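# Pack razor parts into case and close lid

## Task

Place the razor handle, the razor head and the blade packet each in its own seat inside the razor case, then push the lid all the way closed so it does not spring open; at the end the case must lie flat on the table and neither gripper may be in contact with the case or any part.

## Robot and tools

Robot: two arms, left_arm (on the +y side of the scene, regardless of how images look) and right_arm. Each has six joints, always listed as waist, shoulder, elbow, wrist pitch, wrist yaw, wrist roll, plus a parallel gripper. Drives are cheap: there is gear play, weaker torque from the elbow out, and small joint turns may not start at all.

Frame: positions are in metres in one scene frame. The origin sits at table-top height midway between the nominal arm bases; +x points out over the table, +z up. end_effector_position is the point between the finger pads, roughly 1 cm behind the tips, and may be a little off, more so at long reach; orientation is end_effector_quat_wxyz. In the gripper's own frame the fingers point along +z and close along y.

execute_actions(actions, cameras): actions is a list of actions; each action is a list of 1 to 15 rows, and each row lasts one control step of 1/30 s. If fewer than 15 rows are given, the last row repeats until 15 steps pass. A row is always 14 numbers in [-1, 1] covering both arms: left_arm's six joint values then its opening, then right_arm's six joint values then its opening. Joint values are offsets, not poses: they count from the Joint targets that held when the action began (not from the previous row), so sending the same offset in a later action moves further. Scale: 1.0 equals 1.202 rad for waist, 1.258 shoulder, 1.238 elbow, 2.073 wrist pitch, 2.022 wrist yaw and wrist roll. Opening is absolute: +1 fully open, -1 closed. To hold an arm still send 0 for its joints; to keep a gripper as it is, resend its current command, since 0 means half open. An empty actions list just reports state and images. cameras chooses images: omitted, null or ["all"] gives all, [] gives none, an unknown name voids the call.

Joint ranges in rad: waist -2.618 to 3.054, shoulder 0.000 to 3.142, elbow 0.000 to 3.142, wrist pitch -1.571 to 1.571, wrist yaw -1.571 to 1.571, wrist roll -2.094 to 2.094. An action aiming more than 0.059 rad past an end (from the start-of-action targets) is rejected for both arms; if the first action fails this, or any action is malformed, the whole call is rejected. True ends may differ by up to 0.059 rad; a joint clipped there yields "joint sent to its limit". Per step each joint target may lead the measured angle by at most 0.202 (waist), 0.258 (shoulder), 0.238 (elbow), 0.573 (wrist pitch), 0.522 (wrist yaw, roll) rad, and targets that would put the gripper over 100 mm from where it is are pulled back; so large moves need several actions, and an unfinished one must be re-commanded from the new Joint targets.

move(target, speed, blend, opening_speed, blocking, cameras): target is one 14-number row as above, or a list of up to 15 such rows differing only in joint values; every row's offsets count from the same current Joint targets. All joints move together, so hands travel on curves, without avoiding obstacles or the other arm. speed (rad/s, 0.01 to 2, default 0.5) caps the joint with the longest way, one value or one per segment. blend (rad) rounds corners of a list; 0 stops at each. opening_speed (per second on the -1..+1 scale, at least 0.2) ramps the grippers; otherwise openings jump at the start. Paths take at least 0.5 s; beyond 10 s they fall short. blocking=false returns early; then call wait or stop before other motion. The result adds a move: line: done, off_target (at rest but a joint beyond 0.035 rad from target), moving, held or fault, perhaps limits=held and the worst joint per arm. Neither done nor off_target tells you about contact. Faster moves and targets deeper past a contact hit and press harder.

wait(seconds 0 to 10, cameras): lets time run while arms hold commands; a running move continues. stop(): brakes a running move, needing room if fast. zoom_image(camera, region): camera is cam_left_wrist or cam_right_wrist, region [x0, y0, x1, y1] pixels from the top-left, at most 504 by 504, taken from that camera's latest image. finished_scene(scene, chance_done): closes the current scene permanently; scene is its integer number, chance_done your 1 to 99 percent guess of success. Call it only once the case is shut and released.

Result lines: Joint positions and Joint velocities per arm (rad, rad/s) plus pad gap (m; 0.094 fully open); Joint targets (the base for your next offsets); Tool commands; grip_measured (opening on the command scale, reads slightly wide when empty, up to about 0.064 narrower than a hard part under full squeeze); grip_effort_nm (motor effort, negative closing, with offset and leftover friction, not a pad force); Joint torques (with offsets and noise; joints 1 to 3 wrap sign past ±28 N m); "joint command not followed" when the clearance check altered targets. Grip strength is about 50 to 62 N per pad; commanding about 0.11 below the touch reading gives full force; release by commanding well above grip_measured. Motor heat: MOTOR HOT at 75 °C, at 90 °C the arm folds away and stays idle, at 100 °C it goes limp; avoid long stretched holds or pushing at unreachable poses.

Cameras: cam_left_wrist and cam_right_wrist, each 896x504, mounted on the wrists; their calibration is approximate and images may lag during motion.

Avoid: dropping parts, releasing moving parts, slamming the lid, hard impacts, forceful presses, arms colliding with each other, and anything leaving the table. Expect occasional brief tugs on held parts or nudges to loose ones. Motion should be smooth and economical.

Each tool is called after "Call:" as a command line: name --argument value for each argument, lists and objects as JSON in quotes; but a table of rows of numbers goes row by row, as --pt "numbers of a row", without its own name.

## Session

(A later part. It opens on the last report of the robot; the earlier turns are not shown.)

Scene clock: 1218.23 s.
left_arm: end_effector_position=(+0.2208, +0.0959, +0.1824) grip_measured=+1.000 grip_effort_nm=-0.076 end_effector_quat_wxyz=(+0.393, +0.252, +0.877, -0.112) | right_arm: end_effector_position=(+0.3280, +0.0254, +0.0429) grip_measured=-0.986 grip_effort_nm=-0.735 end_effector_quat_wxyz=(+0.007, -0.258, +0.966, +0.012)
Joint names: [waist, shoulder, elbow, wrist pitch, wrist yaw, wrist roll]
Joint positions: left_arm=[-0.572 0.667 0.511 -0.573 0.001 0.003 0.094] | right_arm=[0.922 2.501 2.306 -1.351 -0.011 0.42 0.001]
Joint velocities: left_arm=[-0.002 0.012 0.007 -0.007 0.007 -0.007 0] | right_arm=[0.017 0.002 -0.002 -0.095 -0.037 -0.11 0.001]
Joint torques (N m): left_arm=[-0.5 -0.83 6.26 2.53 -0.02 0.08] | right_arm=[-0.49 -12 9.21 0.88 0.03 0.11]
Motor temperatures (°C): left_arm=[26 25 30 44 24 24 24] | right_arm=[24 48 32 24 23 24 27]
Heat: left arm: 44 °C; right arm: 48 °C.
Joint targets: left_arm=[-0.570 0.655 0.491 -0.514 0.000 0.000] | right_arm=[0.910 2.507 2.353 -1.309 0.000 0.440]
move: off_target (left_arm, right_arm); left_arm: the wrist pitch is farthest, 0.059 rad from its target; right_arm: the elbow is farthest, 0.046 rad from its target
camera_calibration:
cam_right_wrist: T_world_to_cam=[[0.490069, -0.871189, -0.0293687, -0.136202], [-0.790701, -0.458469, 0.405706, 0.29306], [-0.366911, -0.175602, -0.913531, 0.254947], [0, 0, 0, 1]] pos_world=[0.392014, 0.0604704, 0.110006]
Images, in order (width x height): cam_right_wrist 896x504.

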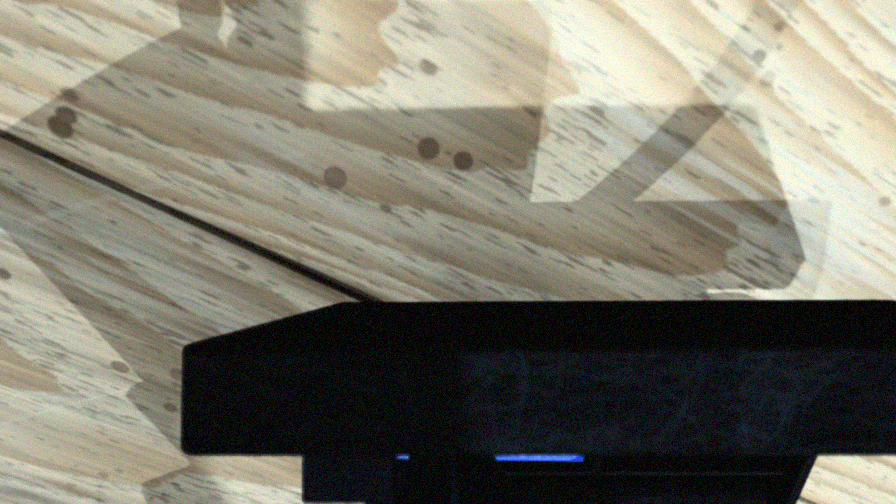

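Call:
move --target '[0,0,0,0,0,0,1,0,0,-0.05,0.012,0,0,-1]' --cameras '[]' --speed 0.15

Call:
move --target '[0,0,0,0,0,0,1,0,0,-0.015,0.009,0,0,-1]' --cameras '[]' --speed 0.15

Scene clock: 1223.87 s.
left_arm: end_effector_position=(+0.2208, +0.0959, +0.1824) grip_measured=+1.000 grip_effort_nm=-0.081 end_effector_quat_wxyz=(+0.393, +0.252, +0.877, -0.112) | right_arm: end_effector_position=(+0.3305, +0.0288, +0.0415) grip_measured=-0.986 grip_effort_nm=-0.735 end_effector_quat_wxyz=(+0.013, -0.258, +0.966, +0.017)
Joint names: [waist, shoulder, elbow, wrist pitch, wrist yaw, wrist roll]
Joint positions: left_arm=[-0.572 0.667 0.511 -0.573 0.001 0.003 0.094] | right_arm=[0.922 2.501 2.3 -1.328 -0.011 0.42 0.001]
Joint velocities: left_arm=[-0.017 0.012 -0.002 -0.037 0.007 0.007 0] | right_arm=[-0.022 0.007 -0.002 -0.022 0.037 0.066 -0.002]
Joint torques (N m): left_arm=[-0.53 -0.8 6.3 2.56 -0.03 0.09] | right_arm=[-0.42 -12.11 4.12 0.92 0.04 0.11]
Motor temperatures (°C): left_arm=[26 25 30 44 24 24 24] | right_arm=[24 48 32 24 23 24 28]
Heat: left arm: 44 °C; right arm: 48 °C.
Joint targets: left_arm=[-0.570 0.655 0.491 -0.514 0.000 0.000] | right_arm=[0.910 2.507 2.291 -1.284 0.000 0.440]
move: off_target (left_arm, right_arm); left_arm: the wrist pitch is farthest, 0.059 rad from its target; right_arm: the wrist pitch is farthest, 0.044 rad from its target
No camera images: "cameras" was empty.

Scene clock: 1224.73 s.
left_arm: end_effector_position=(+0.2208, +0.0959, +0.1824) grip_measured=+1.000 grip_effort_nm=-0.076 end_effector_quat_wxyz=(+0.393, +0.252, +0.877, -0.112) | right_arm: end_effector_position=(+0.3306, +0.0289, +0.0369) grip_measured=-0.986 grip_effort_nm=-0.735 end_effector_quat_wxyz=(+0.013, -0.258, +0.966, +0.017)
Joint names: [waist, shoulder, elbow, wrist pitch, wrist yaw, wrist roll]
Joint positions: left_arm=[-0.572 0.667 0.511 -0.573 0.001 0.003 0.094] | right_arm=[0.922 2.501 2.282 -1.31 -0.011 0.42 0.001]
Joint velocities: left_arm=[-0.002 0.002 -0.002 0.007 -0.007 -0.051 0] | right_arm=[0.002 -0.012 -0.002 -0.022 -0.022 0.007 0]
Joint torques (N m): left_arm=[-0.51 -0.94 6.19 2.54 0.01 0.08] | right_arm=[-0.46 -12.07 4.11 0.95 0.03 0.1]
Motor temperatures (°C): left_arm=[26 25 30 44 24 24 24] | right_arm=[24 47 32 24 23 24 28]
Heat: left arm: 44 °C; right arm: 47 °C.
Joint targets: left_arm=[-0.570 0.655 0.491 -0.514 0.000 0.000] | right_arm=[0.910 2.507 2.272 -1.266 0.000 0.440]
move: off_target (left_arm, right_arm); left_arm: the wrist pitch is farthest, 0.059 rad from its target; right_arm: the wrist pitch is farthest, 0.044 rad from its target
No camera images: "cameras" was empty.

Call:
move --target '[0,0,0,0,0,0,1,0,0,-0.017,0.012,0,0,-1]' --cameras '[]' --speed 0.15

Call:
move --target '[0,0,0,0,0,0,1,0,0,-0.017,0.012,0,0,-1]' --cameras '["cam_left_wrist"]' --speed 0.15

Scene clock: 1231.67 s.
left_arm: end_effector_position=(+0.2208, +0.0959, +0.1824) grip_measured=+1.000 grip_effort_nm=-0.081 end_effector_quat_wxyz=(+0.393, +0.252, +0.877, -0.112) | right_arm: end_effector_position=(+0.3299, +0.0281, +0.0330) grip_measured=-0.986 grip_effort_nm=-0.745 end_effector_quat_wxyz=(+0.011, -0.258, +0.966, +0.016)
Joint names: [waist, shoulder, elbow, wrist pitch, wrist yaw, wrist roll]
Joint positions: left_arm=[-0.572 0.667 0.511 -0.573 0.001 0.003 0.094] | right_arm=[0.922 2.501 2.266 -1.299 -0.011 0.42 0.001]
Joint velocities: left_arm=[-0.017 -0.002 0.007 0.037 -0.051 -0.007 0] | right_arm=[-0.007 -0.007 -0.007 0.037 -0.022 0.066 0]
Joint torques (N m): left_arm=[-0.57 -0.84 6.22 2.53 -0.02 0.08] | right_arm=[-0.42 -12.03 3.7 1.06 0.04 0.11]
Motor temperatures (°C): left_arm=[26 25 30 44 24 24 24] | right_arm=[24 47 31 25 23 24 28]
Heat: left arm: 44 °C; right arm: 47 °C.
Joint targets: left_arm=[-0.570 0.655 0.491 -0.514 0.000 0.000] | right_arm=[0.910 2.507 2.251 -1.241 0.000 0.440]
move: off_target (left_arm, right_arm); left_arm: the wrist pitch is farthest, 0.059 rad from its target; right_arm: the wrist pitch is farthest, 0.058 rad from its target
No camera images: "cameras" was empty.

Scene clock: 1232.37 s.
left_arm: end_effector_position=(+0.2208, +0.0959, +0.1824) grip_measured=+1.000 grip_effort_nm=-0.071 end_effector_quat_wxyz=(+0.393, +0.252, +0.877, -0.112) | right_arm: end_effector_position=(+0.3297, +0.0277, +0.0314) grip_measured=-0.986 grip_effort_nm=-0.725 end_effector_quat_wxyz=(+0.011, -0.258, +0.966, +0.015)
Joint names: [waist, shoulder, elbow, wrist pitch, wrist yaw, wrist roll]
Joint positions: left_arm=[-0.572 0.667 0.511 -0.573 0.001 0.003 0.094] | right_arm=[0.922 2.501 2.26 -1.294 -0.011 0.42 0.001]
Joint velocities: left_arm=[0.002 0.012 0.007 0.051 -0.007 0.037 0] | right_arm=[-0.017 0.012 0.012 0.007 -0.037 -0.007 -0.001]
Joint torques (N m): left_arm=[-0.49 -0.8 6.22 2.53 -0.01 0.08] | right_arm=[-0.43 -12.03 2.48 1.26 0.04 0.11]
Motor temperatures (°C): left_arm=[26 25 30 44 24 24 24] | right_arm=[24 47 31 25 23 24 28]
Heat: left arm: 44 °C; right arm: 47 °C.
Joint targets: left_arm=[-0.570 0.655 0.491 -0.514 0.000 0.000] | right_arm=[0.910 2.507 2.230 -1.216 0.000 0.440]
move: off_target (left_arm, right_arm); left_arm: the wrist pitch is farthest, 0.059 rad from its target; right_arm: the wrist pitch is farthest, 0.078 rad from its target
camera_calibration:
cam_left_wrist: T_world_to_cam=[[-0.562139, -0.826947, -0.0125808, 0.206732], [-0.765354, 0.525914, -0.371008, 0.220951], [0.313421, -0.19893, -0.928544, 0.210784], [0, 0, 0, 1]] pos_world=[0.219253, 0.0966863, 0.280297]
Images, in order (width x height): cam_left_wrist 896x504.

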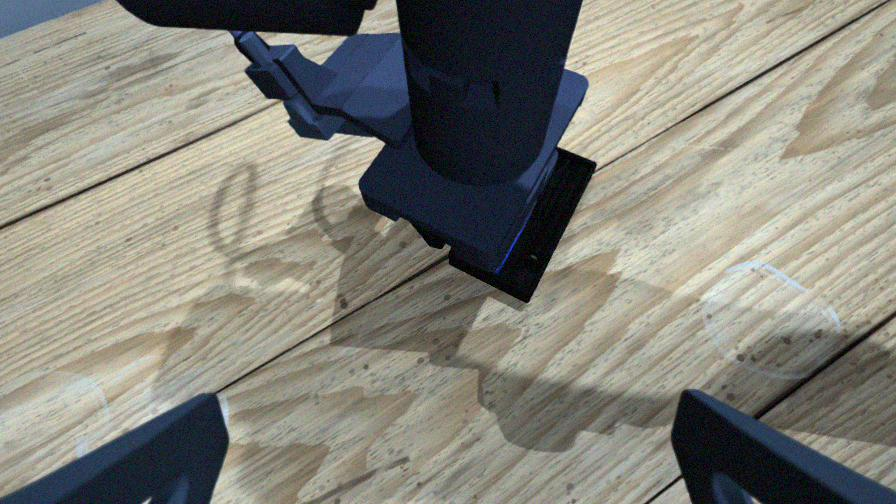

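Call:
move --target '[0,0,0,0,0,0,1,0,0,-0.03,0.018,0,0,-1]' --cameras '[]' --speed 0.15

Call:
move --target '[0,0,0,0,0,0,1,0,0,0.25,-0.14,0,0,-1]' --cameras '["cam_left_wrist","cam_right_wrist"]' --speed 0.4

Call:
zoom_image --camera "cam_right_wrist" --region '[300, 150, 750, 420]'

Scene clock: 1238.50 s.
left_arm: end_effector_position=(+0.2208, +0.0959, +0.1824) grip_measured=+1.000 grip_effort_nm=-0.081 end_effector_quat_wxyz=(+0.393, +0.252, +0.877, -0.112) | right_arm: end_effector_position=(+0.3297, +0.0277, +0.0312) grip_measured=-0.986 grip_effort_nm=-0.735 end_effector_quat_wxyz=(+0.015, -0.257, +0.966, +0.019)
Joint names: [waist, shoulder, elbow, wrist pitch, wrist yaw, wrist roll]
Joint positions: left_arm=[-0.572 0.667 0.511 -0.573 0.001 0.003 0.094] | right_arm=[0.922 2.484 2.228 -1.268 -0.011 0.422 0.001]
Joint velocities: left_arm=[-0.007 0.017 -0.007 0.007 0.007 0.022 0] | right_arm=[0.027 0.007 0.002 -0.022 0.007 0.095 0]
Joint torques (N m): left_arm=[-0.57 -0.88 6.26 2.53 -0.01 0.08] | right_arm=[-0.39 -10.74 2.11 1.38 0.02 0.1]
Motor temperatures (°C): left_arm=[26 25 30 44 24 24 24] | right_arm=[24 48 31 25 23 24 28]
Heat: left arm: 44 °C; right arm: 48 °C.
Joint targets: left_arm=[-0.570 0.655 0.491 -0.514 0.000 0.000] | right_arm=[0.910 2.507 2.193 -1.179 0.000 0.440]
move: off_target (left_arm, right_arm); left_arm: the wrist pitch is farthest, 0.059 rad from its target; right_arm: the wrist pitch is farthest, 0.090 rad from its target
No camera images: "cameras" was empty.

Scene clock: 1240.00 s.
left_arm: end_effector_position=(+0.2208, +0.0959, +0.1824) grip_measured=+1.000 grip_effort_nm=-0.076 end_effector_quat_wxyz=(+0.393, +0.252, +0.877, -0.112) | right_arm: end_effector_position=(+0.3345, +0.0343, +0.0800) grip_measured=-0.986 grip_effort_nm=-0.730 end_effector_quat_wxyz=(+0.030, -0.251, +0.967, +0.031)
Joint names: [waist, shoulder, elbow, wrist pitch, wrist yaw, wrist roll]
Joint positions: left_arm=[-0.572 0.667 0.511 -0.573 0.001 0.003 0.094] | right_arm=[0.922 2.505 2.46 -1.44 -0.011 0.434 0.001]
Joint velocities: left_arm=[-0.002 -0.022 -0.002 -0.007 0.007 0.022 0] | right_arm=[0.002 -0.017 -0.012 0.037 -0.051 -0.022 0]
Joint torques (N m): left_arm=[-0.53 -0.92 6.08 2.52 -0.01 0.06] | right_arm=[-0.42 -12.34 8.84 0.3 0.04 0.1]
Motor temperatures (°C): left_arm=[26 25 30 44 24 24 24] | right_arm=[24 48 31 25 23 24 28]
Heat: left arm: 44 °C; right arm: 48 °C.
Joint targets: left_arm=[-0.570 0.655 0.491 -0.514 0.000 0.000] | right_arm=[0.910 2.507 2.503 -1.469 0.000 0.440]
move: off_target (left_arm, right_arm); left_arm: the wrist pitch is farthest, 0.059 rad from its target; right_arm: the elbow is farthest, 0.043 rad from its target
camera_calibration:
cam_left_wrist: T_world_to_cam=[[-0.562139, -0.826947, -0.0125808, 0.206732], [-0.765354, 0.525914, -0.371008, 0.220951], [0.313421, -0.19893, -0.928544, 0.210784], [0, 0, 0, 1]] pos_world=[0.219253, 0.0966863, 0.280297]
cam_right_wrist: T_world_to_cam=[[0.479483, -0.875815, -0.0551701, -0.124749], [-0.810219, -0.465968, 0.355554, 0.298079], [-0.337107, -0.125782, -0.933026, 0.282647], [0, 0, 0, 1]] pos_world=[0.396606, 0.0651902, 0.150852]

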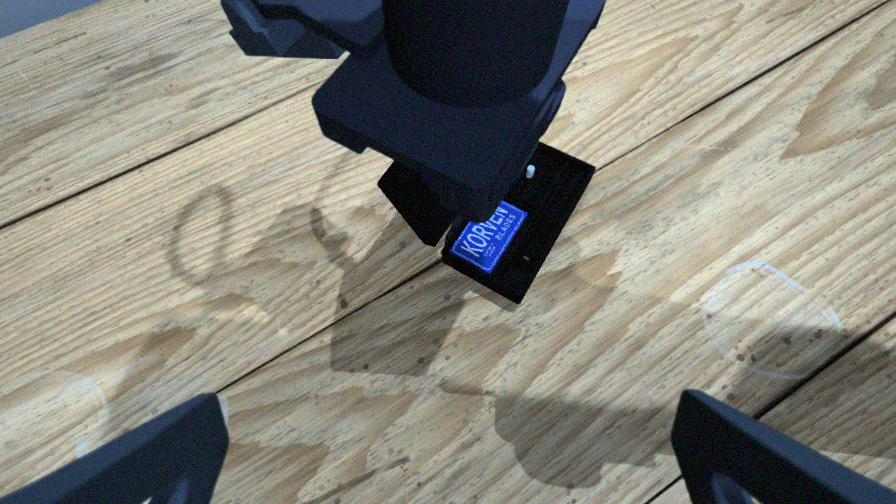

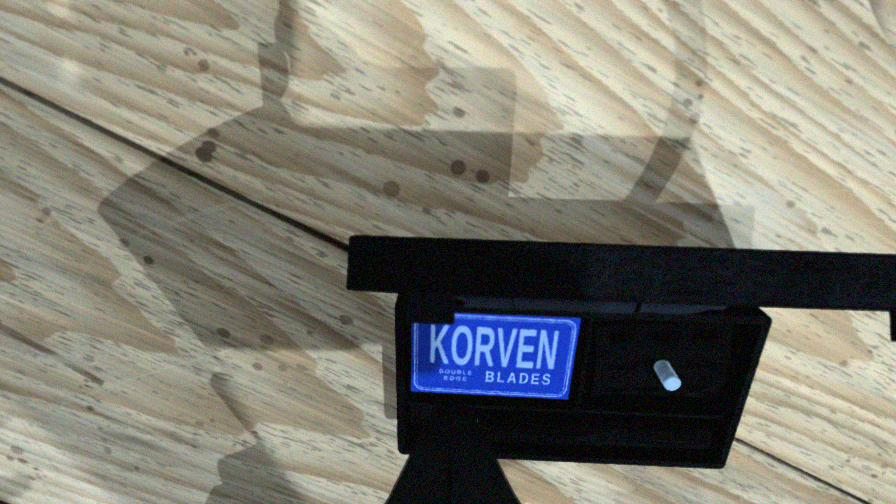

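Scaled by 1.120 from the camera's 896x504 image, which has a finer 1280x720 frame.

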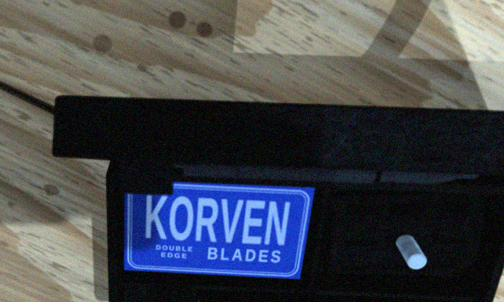

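Call:
zoom_image --camera "cam_right_wrist" --region '[390, 380, 770, 480]'

Call:
zoom_image --camera "cam_left_wrist" --region '[470, 150, 610, 310]'

Scaled by 1.326 from the camera's 896x504 image, which has a finer 1280x720 frame.

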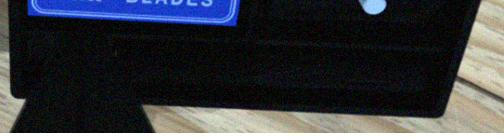

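Scaled by 3.150 from the camera's 896x504 image, which has a finer 1280x720 frame.

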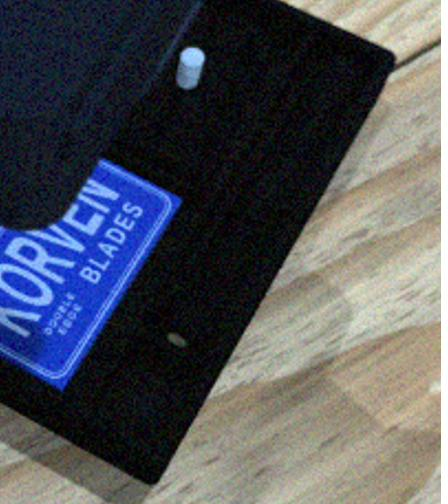

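Call:
move --pt "0 0 0 0 0 0 1 0 -0.1645 -0.067 0.009 0 0 -1" --pt "0 0 0 0 0 0 1 -0.064 -0.1046 -0.065 0.107 0 0 -1" --cameras '["cam_left_wrist","cam_right_wrist"]' --speed 0.4

Scene clock: 1278.43 s.
left_arm: end_effector_position=(+0.2208, +0.0959, +0.1824) grip_measured=+1.000 grip_effort_nm=-0.071 end_effector_quat_wxyz=(+0.393, +0.252, +0.877, -0.112) | right_arm: end_effector_position=(+0.3912, +0.0254, +0.1422) grip_measured=-0.986 grip_effort_nm=-0.735 end_effector_quat_wxyz=(+0.124, -0.202, +0.966, +0.099)
Joint names: [waist, shoulder, elbow, wrist pitch, wrist yaw, wrist roll]
Joint positions: left_arm=[-0.572 0.667 0.511 -0.573 0.001 0.003 0.094] | right_arm=[0.826 2.375 2.429 -1.307 -0.011 0.434 0.001]
Joint velocities: left_arm=[-0.002 0.007 -0.017 -0.066 0.007 0.022 0] | right_arm=[0.007 -0.007 -0.002 0.007 0.022 0.022 0]
Joint torques (N m): left_arm=[-0.55 -0.88 6.22 2.54 -0.02 0.06] | right_arm=[0.09 -11.79 4.59 1.55 0.02 0.09]
Motor temperatures (°C): left_arm=[26 25 30 44 24 24 24] | right_arm=[24 45 33 24 23 24 28]
Heat: left arm: 44 °C; right arm: 45 °C.
Joint targets: left_arm=[-0.570 0.655 0.491 -0.514 0.000 0.000] | right_arm=[0.833 2.375 2.422 -1.247 0.000 0.440]
move: off_target (left_arm, right_arm); left_arm: the wrist pitch is farthest, 0.059 rad from its target; right_arm: the wrist pitch is farthest, 0.059 rad from its target
camera_calibration:
cam_left_wrist: T_world_to_cam=[[-0.562139, -0.826947, -0.0125808, 0.206732], [-0.765354, 0.525914, -0.371008, 0.220951], [0.313421, -0.19893, -0.928544, 0.210784], [0, 0, 0, 1]] pos_world=[0.219253, 0.0966863, 0.280297]
cam_right_wrist: T_world_to_cam=[[0.40885, -0.899852, -0.152012, -0.114286], [-0.890614, -0.429769, 0.148681, 0.377694], [-0.199121, 0.0745961, -0.977132, 0.305886], [0, 0, 0, 1]] pos_world=[0.444014, 0.0366626, 0.225362]

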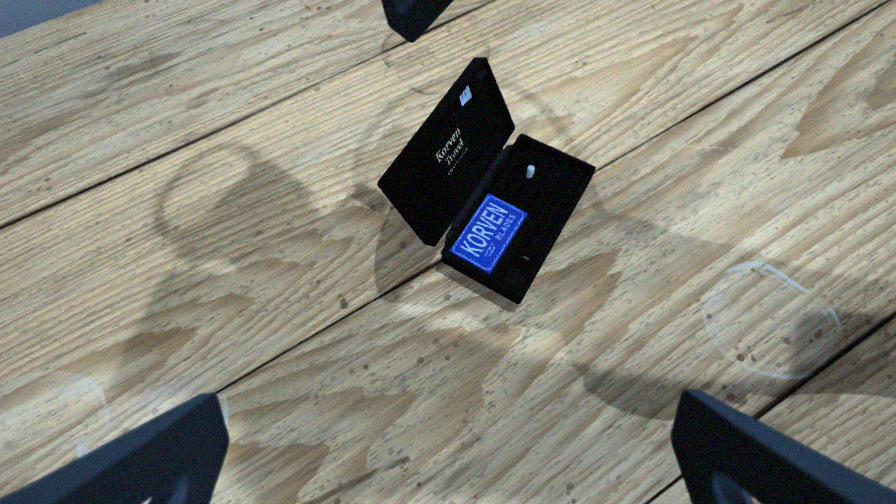

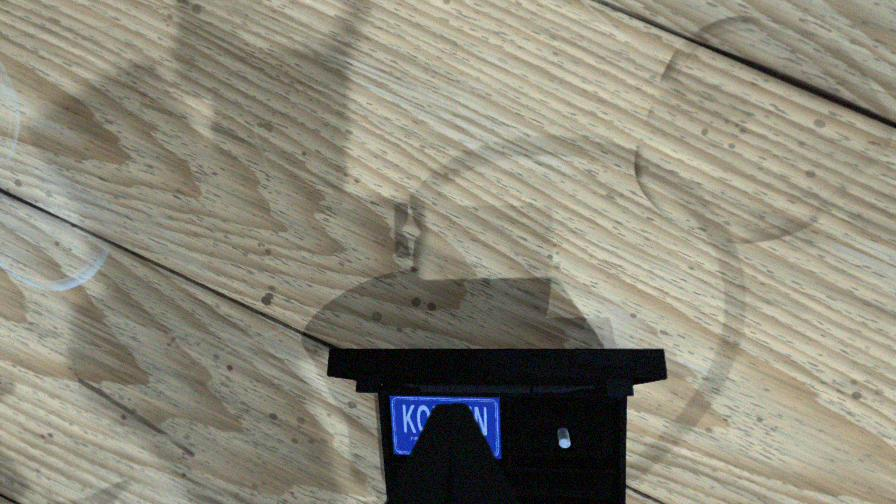

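Call:
move --pt "0 0 0 0 0 0 1 -0.0162 0.0278 -0.0315 0.050 0 0 -1" --pt "0 0 0 0 0 0 1 -0.0162 0.0033 -0.2631 0.1785 0 0 -1" --cameras '["cam_left_wrist","cam_right_wrist"]' --speed 0.3

Scene clock: 1299.57 s.
left_arm: end_effector_position=(+0.2208, +0.0959, +0.1824) grip_measured=+1.000 grip_effort_nm=-0.071 end_effector_quat_wxyz=(+0.393, +0.252, +0.877, -0.112) | right_arm: end_effector_position=(+0.4146, +0.0424, +0.0543) grip_measured=-0.986 grip_effort_nm=-0.735 end_effector_quat_wxyz=(+0.146, -0.196, +0.963, +0.113)
Joint names: [waist, shoulder, elbow, wrist pitch, wrist yaw, wrist roll]
Joint positions: left_arm=[-0.572 0.667 0.511 -0.573 0.001 0.003 0.094] | right_arm=[0.815 2.405 2.113 -0.908 -0.009 0.434 0.001]
Joint velocities: left_arm=[-0.017 -0.012 0.012 0.007 0.007 0.007 0] | right_arm=[-0.002 -0.017 -0.002 0.022 0.022 -0.007 0]
Joint torques (N m): left_arm=[-0.54 -0.73 6.31 2.52 0 0.08] | right_arm=[-0.46 -14.54 4.16 1.32 0.01 0.09]
Motor temperatures (°C): left_arm=[26 25 30 45 24 24 24] | right_arm=[24 49 31 27 23 24 28]
Heat: left arm: 45 °C; right arm: 49 °C.
Joint targets: left_arm=[-0.570 0.655 0.491 -0.514 0.000 0.000] | right_arm=[0.813 2.379 2.096 -0.877 0.000 0.440]
move: off_target (left_arm); left_arm: the wrist pitch is farthest, 0.059 rad from its target
camera_calibration:
cam_left_wrist: T_world_to_cam=[[-0.562139, -0.826947, -0.0125808, 0.206732], [-0.765354, 0.525914, -0.371008, 0.220951], [0.313421, -0.19893, -0.928544, 0.210784], [0, 0, 0, 1]] pos_world=[0.219253, 0.0966863, 0.280297]
cam_right_wrist: T_world_to_cam=[[0.40454, -0.898308, -0.171436, -0.119194], [-0.899894, -0.424405, 0.100351, 0.425171], [-0.162905, 0.113678, -0.980071, 0.206861], [0, 0, 0, 1]] pos_world=[0.464527, 0.0498566, 0.139638]

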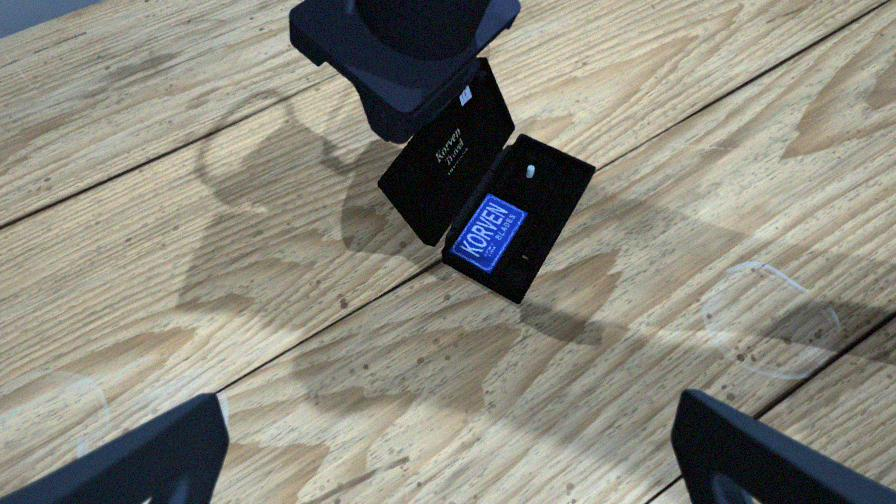

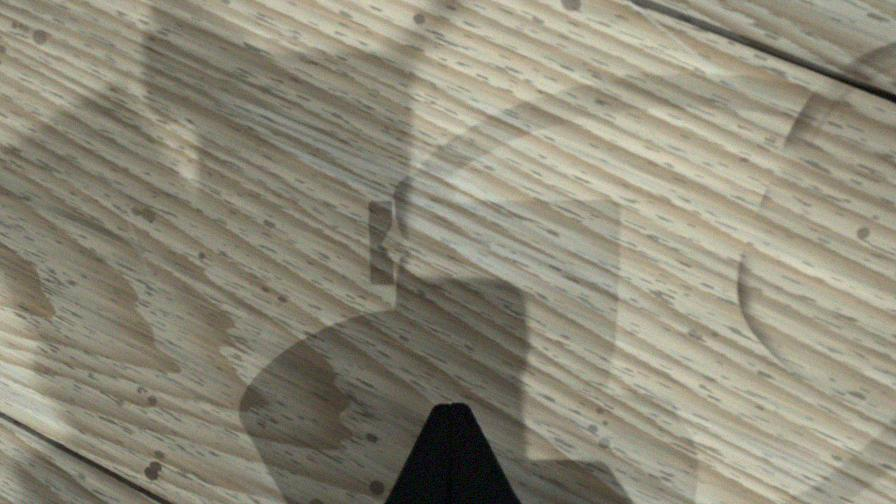

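Call:
move --target '[0,0,0,0,0,0,1,0.035,-0.2226,-0.331,0.082,0,0,-1]' --cameras '["cam_left_wrist","cam_right_wrist"]' --speed 0.25

Scene clock: 1318.50 s.
left_arm: end_effector_position=(+0.2208, +0.0959, +0.1824) grip_measured=+1.000 grip_effort_nm=-0.071 end_effector_quat_wxyz=(+0.393, +0.252, +0.877, -0.112) | right_arm: end_effector_position=(+0.3635, +0.0060, +0.0548) grip_measured=-0.986 grip_effort_nm=-0.735 end_effector_quat_wxyz=(+0.136, -0.210, +0.962, +0.107)
Joint names: [waist, shoulder, elbow, wrist pitch, wrist yaw, wrist roll]
Joint positions: left_arm=[-0.572 0.667 0.511 -0.573 0.001 0.003 0.094] | right_arm=[0.843 2.154 1.699 -0.768 -0.007 0.434 0.001]
Joint velocities: left_arm=[-0.012 0.002 -0.002 -0.022 0.051 -0.007 0] | right_arm=[0.007 -0.012 0.007 -0.051 -0.037 -0.037 0]
Joint torques (N m): left_arm=[-0.5 -0.91 6.27 2.53 -0.03 0.09] | right_arm=[0.51 -14.95 4.62 1.62 -0.01 0.1]
Motor temperatures (°C): left_arm=[26 24 30 45 24 24 24] | right_arm=[24 49 31 27 23 24 28]
Heat: left arm: 45 °C; right arm: 49 °C.
Joint targets: left_arm=[-0.570 0.655 0.491 -0.514 0.000 0.000] | right_arm=[0.855 2.099 1.687 -0.707 0.000 0.440]
move: off_target (left_arm, right_arm); left_arm: the wrist pitch is farthest, 0.059 rad from its target; right_arm: the wrist pitch is farthest, 0.061 rad from its target
camera_calibration:
cam_left_wrist: T_world_to_cam=[[-0.562139, -0.826947, -0.0125808, 0.206732], [-0.765354, 0.525914, -0.371008, 0.220951], [0.313421, -0.19893, -0.928544, 0.210784], [0, 0, 0, 1]] pos_world=[0.219253, 0.0966863, 0.280297]
cam_right_wrist: T_world_to_cam=[[0.426397, -0.890086, -0.161037, -0.139673], [-0.886538, -0.446575, 0.120919, 0.357773], [-0.179544, 0.0912062, -0.979513, 0.209313], [0, 0, 0, 1]] pos_world=[0.414316, 0.0163607, 0.13927]

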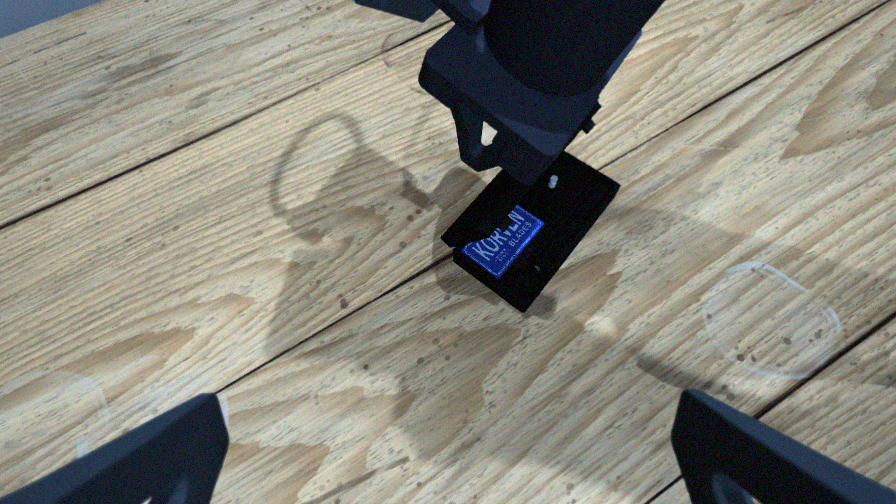

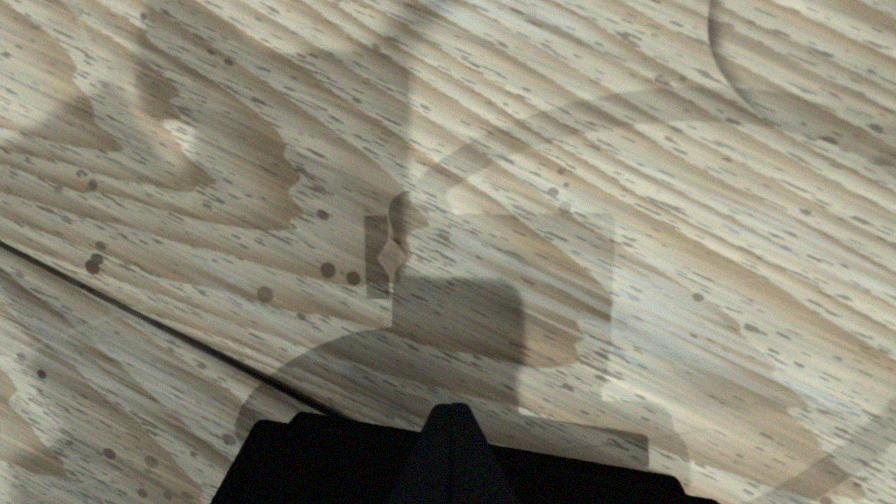

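Call:
move --target '[0,0,0,0,0,0,1,0.011,-0.092,-0.121,0.0277,0,0,-1]' --cameras '["cam_left_wrist","cam_right_wrist"]' --speed 0.2

Call:
zoom_image --camera "cam_left_wrist" --region '[400, 80, 680, 340]'

Scene clock: 1335.97 s.
left_arm: end_effector_position=(+0.2208, +0.0959, +0.1824) grip_measured=+1.000 grip_effort_nm=-0.071 end_effector_quat_wxyz=(+0.393, +0.252, +0.877, -0.112) | right_arm: end_effector_position=(+0.3431, -0.0077, +0.0638) grip_measured=-0.986 grip_effort_nm=-0.735 end_effector_quat_wxyz=(+0.143, -0.216, +0.959, +0.115)
Joint names: [waist, shoulder, elbow, wrist pitch, wrist yaw, wrist roll]
Joint positions: left_arm=[-0.572 0.667 0.511 -0.573 0.001 0.003 0.094] | right_arm=[0.856 2.037 1.549 -0.713 -0.007 0.434 0.001]
Joint velocities: left_arm=[-0.017 -0.012 -0.002 -0.022 -0.081 -0.022 0] | right_arm=[0.012 -0.007 0.002 -0.051 -0.022 -0.007 0]
Joint torques (N m): left_arm=[-0.46 -0.94 6.27 2.54 0.01 0.07] | right_arm=[0.53 -14.11 4.42 1.67 0 0.09]
Motor temperatures (°C): left_arm=[26 24 30 45 24 24 24] | right_arm=[24 50 31 28 23 24 27]
Heat: left arm: 45 °C; right arm: 50 °C.
Joint targets: left_arm=[-0.570 0.655 0.491 -0.514 0.000 0.000] | right_arm=[0.869 1.983 1.537 -0.650 0.000 0.440]
move: off_target (left_arm, right_arm); left_arm: the wrist pitch is farthest, 0.059 rad from its target; right_arm: the wrist pitch is farthest, 0.063 rad from its target
camera_calibration:
cam_left_wrist: T_world_to_cam=[[-0.562139, -0.826947, -0.0125808, 0.206732], [-0.765354, 0.525914, -0.371008, 0.220951], [0.313421, -0.19893, -0.928544, 0.210784], [0, 0, 0, 1]] pos_world=[0.219253, 0.0966863, 0.280297]
cam_right_wrist: T_world_to_cam=[[0.440919, -0.881389, -0.16954, -0.146108], [-0.881817, -0.460602, 0.101215, 0.33205], [-0.1673, 0.104875, -0.980312, 0.211674], [0, 0, 0, 1]] pos_world=[0.392642, 0.00196545, 0.149127]

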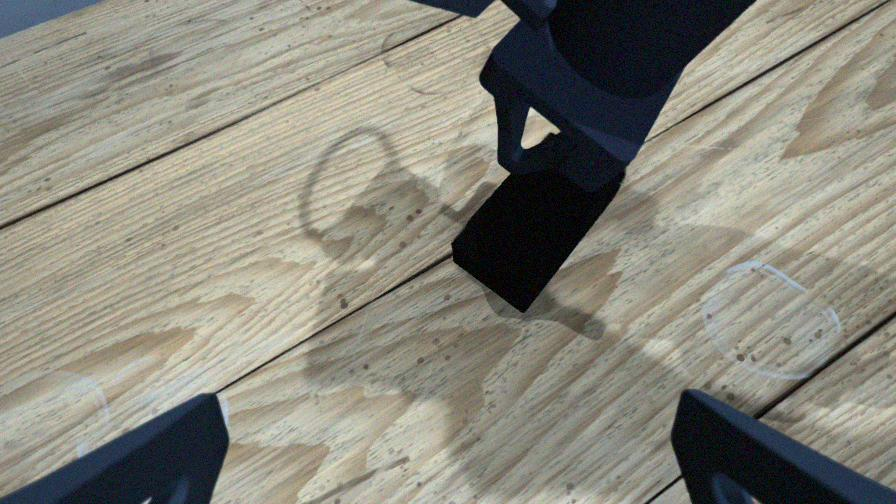

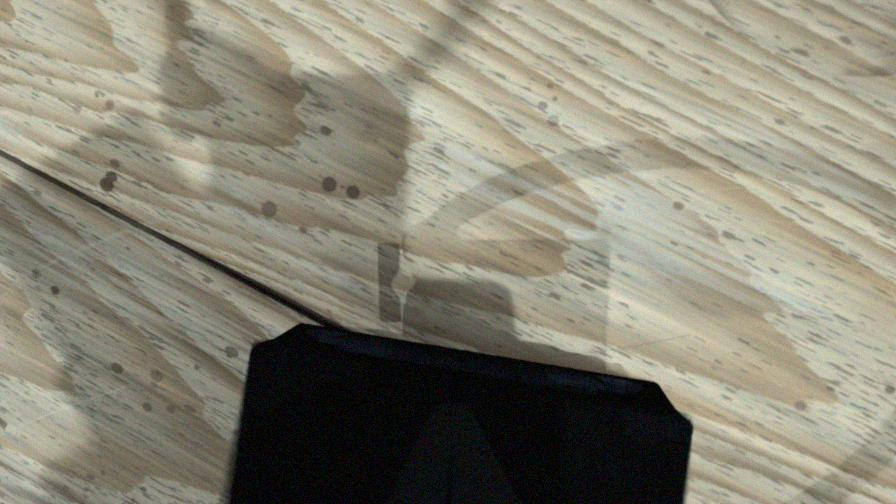

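Scaled by 1.800 from the camera's 896x504 image, which has a finer 1280x720 frame.

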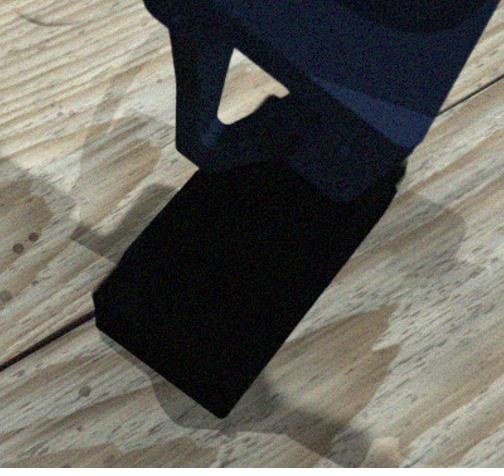

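Call:
move --target '[0,0,0,0,0,0,1,0.0458,-0.16,-0.0325,-0.1165,0,0,-1]' --cameras '["cam_left_wrist","cam_right_wrist"]' --speed 0.4

Call:
zoom_image --camera "cam_left_wrist" --region '[400, 80, 680, 340]'

Scene clock: 1350.87 s.
left_arm: end_effector_position=(+0.2208, +0.0959, +0.1824) grip_measured=+1.000 grip_effort_nm=-0.076 end_effector_quat_wxyz=(+0.393, +0.252, +0.877, -0.112) | right_arm: end_effector_position=(+0.2982, -0.0198, +0.1307) grip_measured=-0.986 grip_effort_nm=-0.730 end_effector_quat_wxyz=(+0.154, -0.244, +0.948, +0.131)
Joint names: [waist, shoulder, elbow, wrist pitch, wrist yaw, wrist roll]
Joint positions: left_arm=[-0.572 0.667 0.511 -0.573 0.001 0.003 0.094] | right_arm=[0.918 1.823 1.509 -0.85 -0.007 0.434 0.001]
Joint velocities: left_arm=[-0.002 -0.002 -0.012 -0.007 -0.022 0.007 0] | right_arm=[0.007 -0.012 -0.012 -0.066 0.081 -0.022 -0.001]
Joint torques (N m): left_arm=[-0.47 -0.88 6.23 2.52 -0.01 0.07] | right_arm=[0.5 -11.28 4.59 0.75 -0.01 0.09]
Motor temperatures (°C): left_arm=[26 24 30 45 24 24 24] | right_arm=[24 51 30 28 23 24 27]
Heat: left arm: 45 °C; right arm: 51 °C.
Joint targets: left_arm=[-0.570 0.655 0.491 -0.514 0.000 0.000] | right_arm=[0.924 1.782 1.497 -0.891 0.000 0.440]
move: off_target (left_arm, right_arm); left_arm: the wrist pitch is farthest, 0.059 rad from its target; right_arm: the wrist pitch is farthest, 0.042 rad from its target
camera_calibration:
cam_left_wrist: T_world_to_cam=[[-0.562139, -0.826947, -0.0125808, 0.206732], [-0.765354, 0.525914, -0.371008, 0.220951], [0.313421, -0.19893, -0.928544, 0.210784], [0, 0, 0, 1]] pos_world=[0.219253, 0.0966863, 0.280297]
cam_right_wrist: T_world_to_cam=[[0.49816, -0.847223, -0.184526, -0.140056], [-0.853812, -0.516391, 0.0659186, 0.275281], [-0.151135, 0.124712, -0.980615, 0.266698], [0, 0, 0, 1]] pos_world=[0.345116, -0.00976652, 0.217538]

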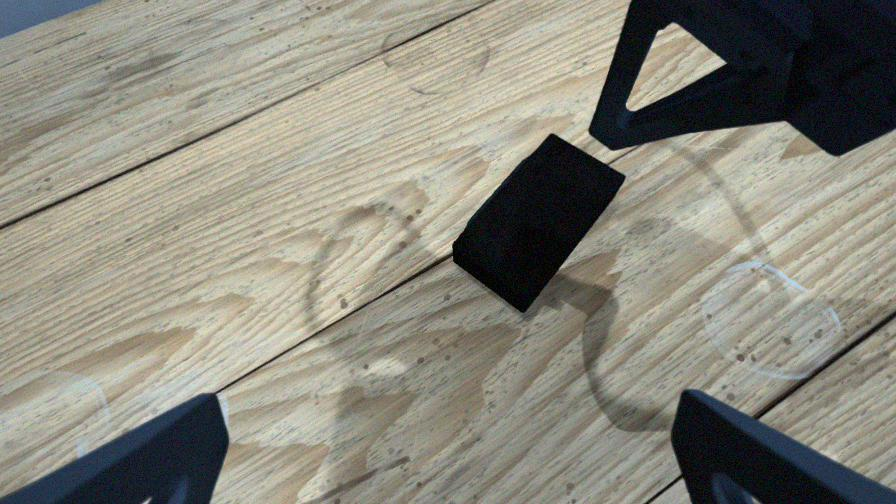

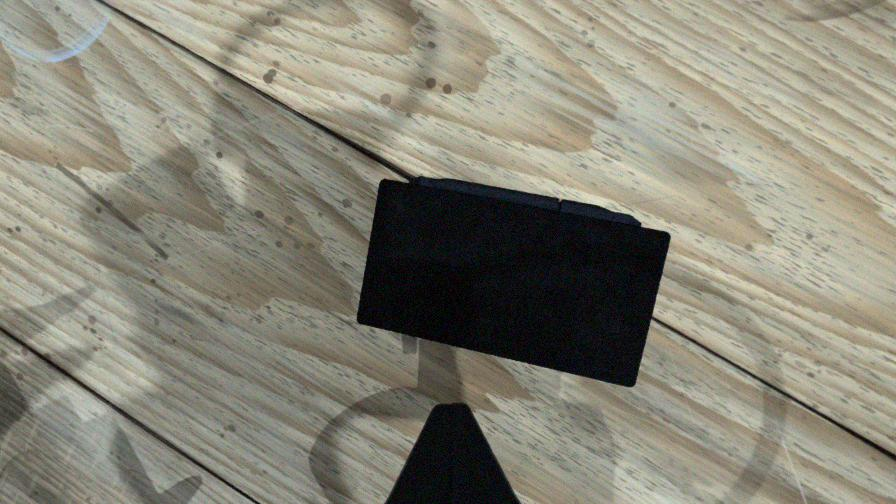

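Scaled by 1.800 from the camera's 896x504 image, which has a finer 1280x720 frame.

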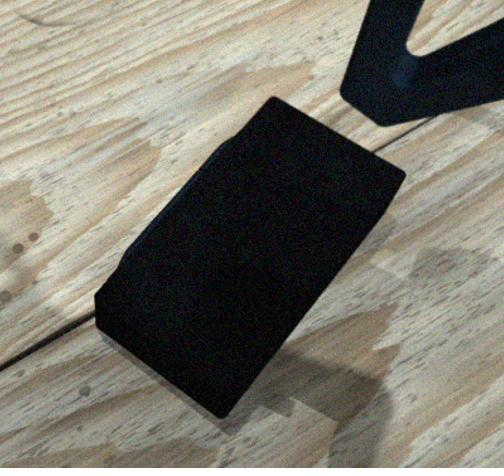

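Call:
move --target '[0,0,0,0,0,0,1,-0.006,0.364,0.3926,-0.1925,0,0,-1]' --cameras '["cam_left_wrist","cam_right_wrist"]' --speed 0.4

Scene clock: 1366.33 s.
left_arm: end_effector_position=(+0.2208, +0.0959, +0.1824) grip_measured=+1.000 grip_effort_nm=-0.071 end_effector_quat_wxyz=(+0.393, +0.252, +0.877, -0.112) | right_arm: end_effector_position=(+0.2982, -0.0199, +0.0648) grip_measured=-0.986 grip_effort_nm=-0.730 end_effector_quat_wxyz=(-0.001, -0.249, +0.969, +0.004)
Joint names: [waist, shoulder, elbow, wrist pitch, wrist yaw, wrist roll]
Joint positions: left_arm=[-0.572 0.667 0.511 -0.573 0.001 0.003 0.094] | right_arm=[0.918 2.238 1.935 -1.265 -0.007 0.434 0.001]
Joint velocities: left_arm=[-0.007 -0.002 0.022 -0.037 -0.007 -0.022 0] | right_arm=[0.007 -0.002 0.002 0.007 -0.037 -0.051 0]
Joint torques (N m): left_arm=[-0.54 -0.94 6.26 2.53 -0.02 0.09] | right_arm=[-0.12 -10.74 9.25 0.1 -0.01 0.1]
Motor temperatures (°C): left_arm=[26 24 30 45 24 24 24] | right_arm=[24 50 31 26 23 24 27]
Heat: left arm: 45 °C; right arm: 50 °C.
Joint targets: left_arm=[-0.570 0.655 0.491 -0.514 0.000 0.000] | right_arm=[0.916 2.240 1.983 -1.290 0.000 0.440]
move: off_target (left_arm, right_arm); left_arm: the wrist pitch is farthest, 0.059 rad from its target; right_arm: the elbow is farthest, 0.048 rad from its target
camera_calibration:
cam_left_wrist: T_world_to_cam=[[-0.562139, -0.826947, -0.0125808, 0.206732], [-0.765354, 0.525914, -0.371008, 0.220951], [0.313421, -0.19893, -0.928544, 0.210784], [0, 0, 0, 1]] pos_world=[0.219253, 0.0966863, 0.280297]
cam_right_wrist: T_world_to_cam=[[0.473646, -0.880551, -0.0169966, -0.156464], [-0.794242, -0.435401, 0.423799, 0.240189], [-0.380577, -0.187232, -0.905597, 0.259427], [0, 0, 0, 1]] pos_world=[0.363609, 0.0153767, 0.130485]

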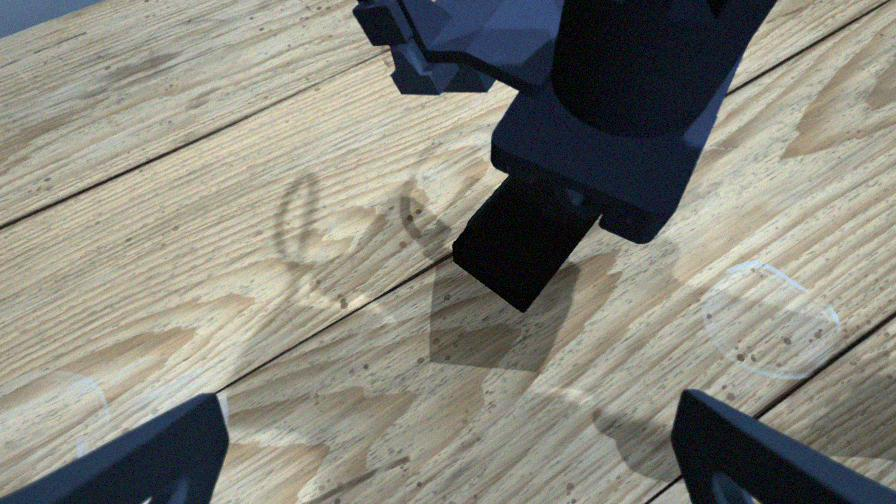

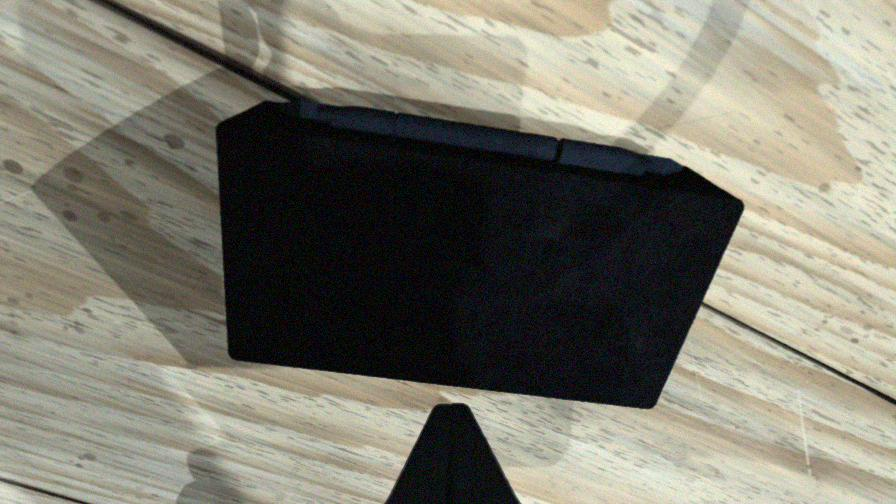

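Call:
move --target '[0,0,0,0,0,0,1,0,0,-0.085,0.045,0,0,-1]' --cameras '[]' --speed 0.15

Call:
move --target '[0,0,0,0,0,0,1,0,0,-0.024,0.0144,0,0,-1]' --cameras '[]' --speed 0.15

Call:
move --target '[0,0,0,0,0,0,1,0,0,-0.024,0.0144,0,0,-1]' --cameras '["cam_left_wrist","cam_right_wrist"]' --speed 0.15

Scene clock: 1376.63 s.
left_arm: end_effector_position=(+0.2208, +0.0959, +0.1824) grip_measured=+1.000 grip_effort_nm=-0.076 end_effector_quat_wxyz=(+0.393, +0.252, +0.877, -0.112) | right_arm: end_effector_position=(+0.2946, -0.0247, +0.0526) grip_measured=-0.986 grip_effort_nm=-0.735 end_effector_quat_wxyz=(-0.009, -0.249, +0.969, -0.003)
Joint names: [waist, shoulder, elbow, wrist pitch, wrist yaw, wrist roll]
Joint positions: left_arm=[-0.572 0.667 0.511 -0.573 0.001 0.003 0.094] | right_arm=[0.918 2.238 1.886 -1.236 -0.007 0.434 0.001]
Joint velocities: left_arm=[-0.012 -0.002 0.007 -0.081 0.066 -0.007 0] | right_arm=[0.002 0.002 0.007 -0.066 0.022 -0.007 0.001]
Joint torques (N m): left_arm=[-0.44 -0.92 6.27 2.52 0 0.06] | right_arm=[-0.12 -10.63 4.11 0.79 -0.02 0.09]
Motor temperatures (°C): left_arm=[26 24 30 45 24 24 24] | right_arm=[24 49 31 26 23 24 27]
Heat: left arm: 45 °C; right arm: 49 °C.
Joint targets: left_arm=[-0.570 0.655 0.491 -0.514 0.000 0.000] | right_arm=[0.916 2.240 1.877 -1.197 0.000 0.440]
move: off_target (left_arm, right_arm); left_arm: the wrist pitch is farthest, 0.059 rad from its target; right_arm: the wrist pitch is farthest, 0.039 rad from its target
No camera images: "cameras" was empty.

Scene clock: 1377.57 s.
left_arm: end_effector_position=(+0.2208, +0.0959, +0.1824) grip_measured=+1.000 grip_effort_nm=-0.071 end_effector_quat_wxyz=(+0.393, +0.252, +0.877, -0.112) | right_arm: end_effector_position=(+0.2940, -0.0255, +0.0453) grip_measured=-0.986 grip_effort_nm=-0.730 end_effector_quat_wxyz=(-0.009, -0.249, +0.969, -0.003)
Joint names: [waist, shoulder, elbow, wrist pitch, wrist yaw, wrist roll]
Joint positions: left_arm=[-0.572 0.667 0.511 -0.573 0.001 0.003 0.094] | right_arm=[0.918 2.238 1.857 -1.207 -0.007 0.434 0.001]
Joint velocities: left_arm=[-0.017 -0.002 0.012 -0.081 -0.022 0.022 0] | right_arm=[-0.012 -0.007 -0.012 -0.051 -0.066 -0.051 0]
Joint torques (N m): left_arm=[-0.54 -0.8 6.17 2.54 0 0.04] | right_arm=[-0.09 -10.63 4.03 0.74 -0.02 0.09]
Motor temperatures (°C): left_arm=[26 24 30 45 24 24 24] | right_arm=[24 49 31 26 23 24 27]
Heat: left arm: 45 °C; right arm: 49 °C.
Joint targets: left_arm=[-0.570 0.655 0.491 -0.514 0.000 0.000] | right_arm=[0.916 2.240 1.848 -1.167 0.000 0.440]
move: off_target (left_arm, right_arm); left_arm: the wrist pitch is farthest, 0.059 rad from its target; right_arm: the wrist pitch is farthest, 0.040 rad from its target
No camera images: "cameras" was empty.

Scene clock: 1378.27 s.
left_arm: end_effector_position=(+0.2208, +0.0959, +0.1824) grip_measured=+1.000 grip_effort_nm=-0.081 end_effector_quat_wxyz=(+0.393, +0.252, +0.877, -0.112) | right_arm: end_effector_position=(+0.2935, -0.0263, +0.0414) grip_measured=-0.986 grip_effort_nm=-0.730 end_effector_quat_wxyz=(-0.010, -0.249, +0.969, -0.003)
Joint names: [waist, shoulder, elbow, wrist pitch, wrist yaw, wrist roll]
Joint positions: left_arm=[-0.572 0.667 0.511 -0.573 0.001 0.003 0.094] | right_arm=[0.918 2.238 1.842 -1.193 -0.007 0.434 0.001]
Joint velocities: left_arm=[-0.002 0.017 -0.002 -0.022 -0.051 -0.051 0] | right_arm=[0.002 0.007 -0.012 -0.037 0.022 -0.066 0.001]
Joint torques (N m): left_arm=[-0.49 -0.8 6.28 2.5 -0.03 0.09] | right_arm=[-0.13 -10.61 2.89 0.92 -0.02 0.09]
Motor temperatures (°C): left_arm=[26 24 30 45 24 24 24] | right_arm=[24 49 31 26 23 24 27]
Heat: left arm: 45 °C; right arm: 49 °C.
Joint targets: left_arm=[-0.570 0.655 0.491 -0.514 0.000 0.000] | right_arm=[0.916 2.240 1.818 -1.137 0.000 0.440]
move: off_target (left_arm, right_arm); left_arm: the wrist pitch is farthest, 0.059 rad from its target; right_arm: the wrist pitch is farthest, 0.056 rad from its target
camera_calibration:
cam_left_wrist: T_world_to_cam=[[-0.562139, -0.826947, -0.0125808, 0.206732], [-0.765354, 0.525914, -0.371008, 0.220951], [0.313421, -0.19893, -0.928544, 0.210784], [0, 0, 0, 1]] pos_world=[0.219253, 0.0966863, 0.280297]
cam_right_wrist: T_world_to_cam=[[0.473489, -0.880766, -0.00778678, -0.1606], [-0.788737, -0.427917, 0.441339, 0.241454], [-0.392048, -0.202827, -0.897307, 0.237864], [0, 0, 0, 1]] pos_world=[0.35974, 0.0101169, 0.105624]

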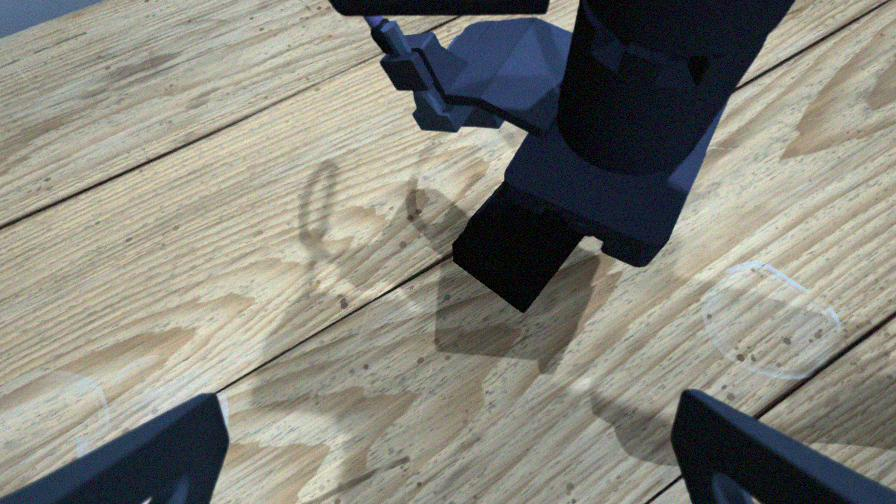

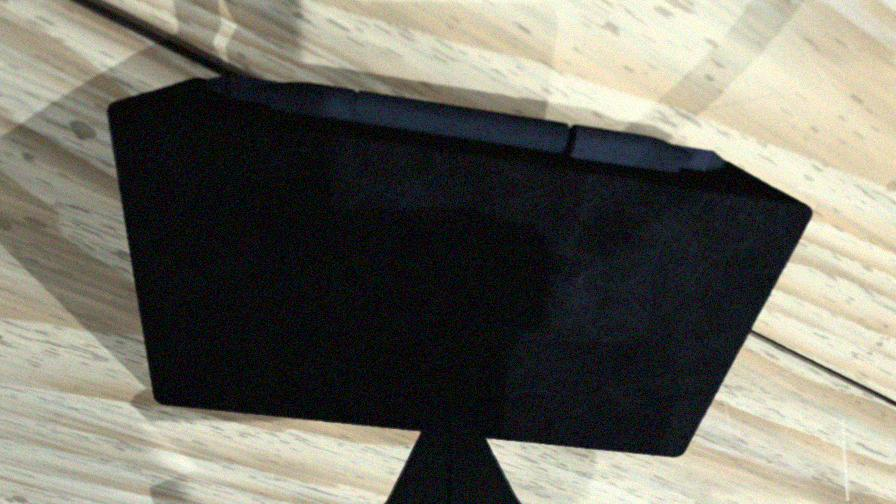

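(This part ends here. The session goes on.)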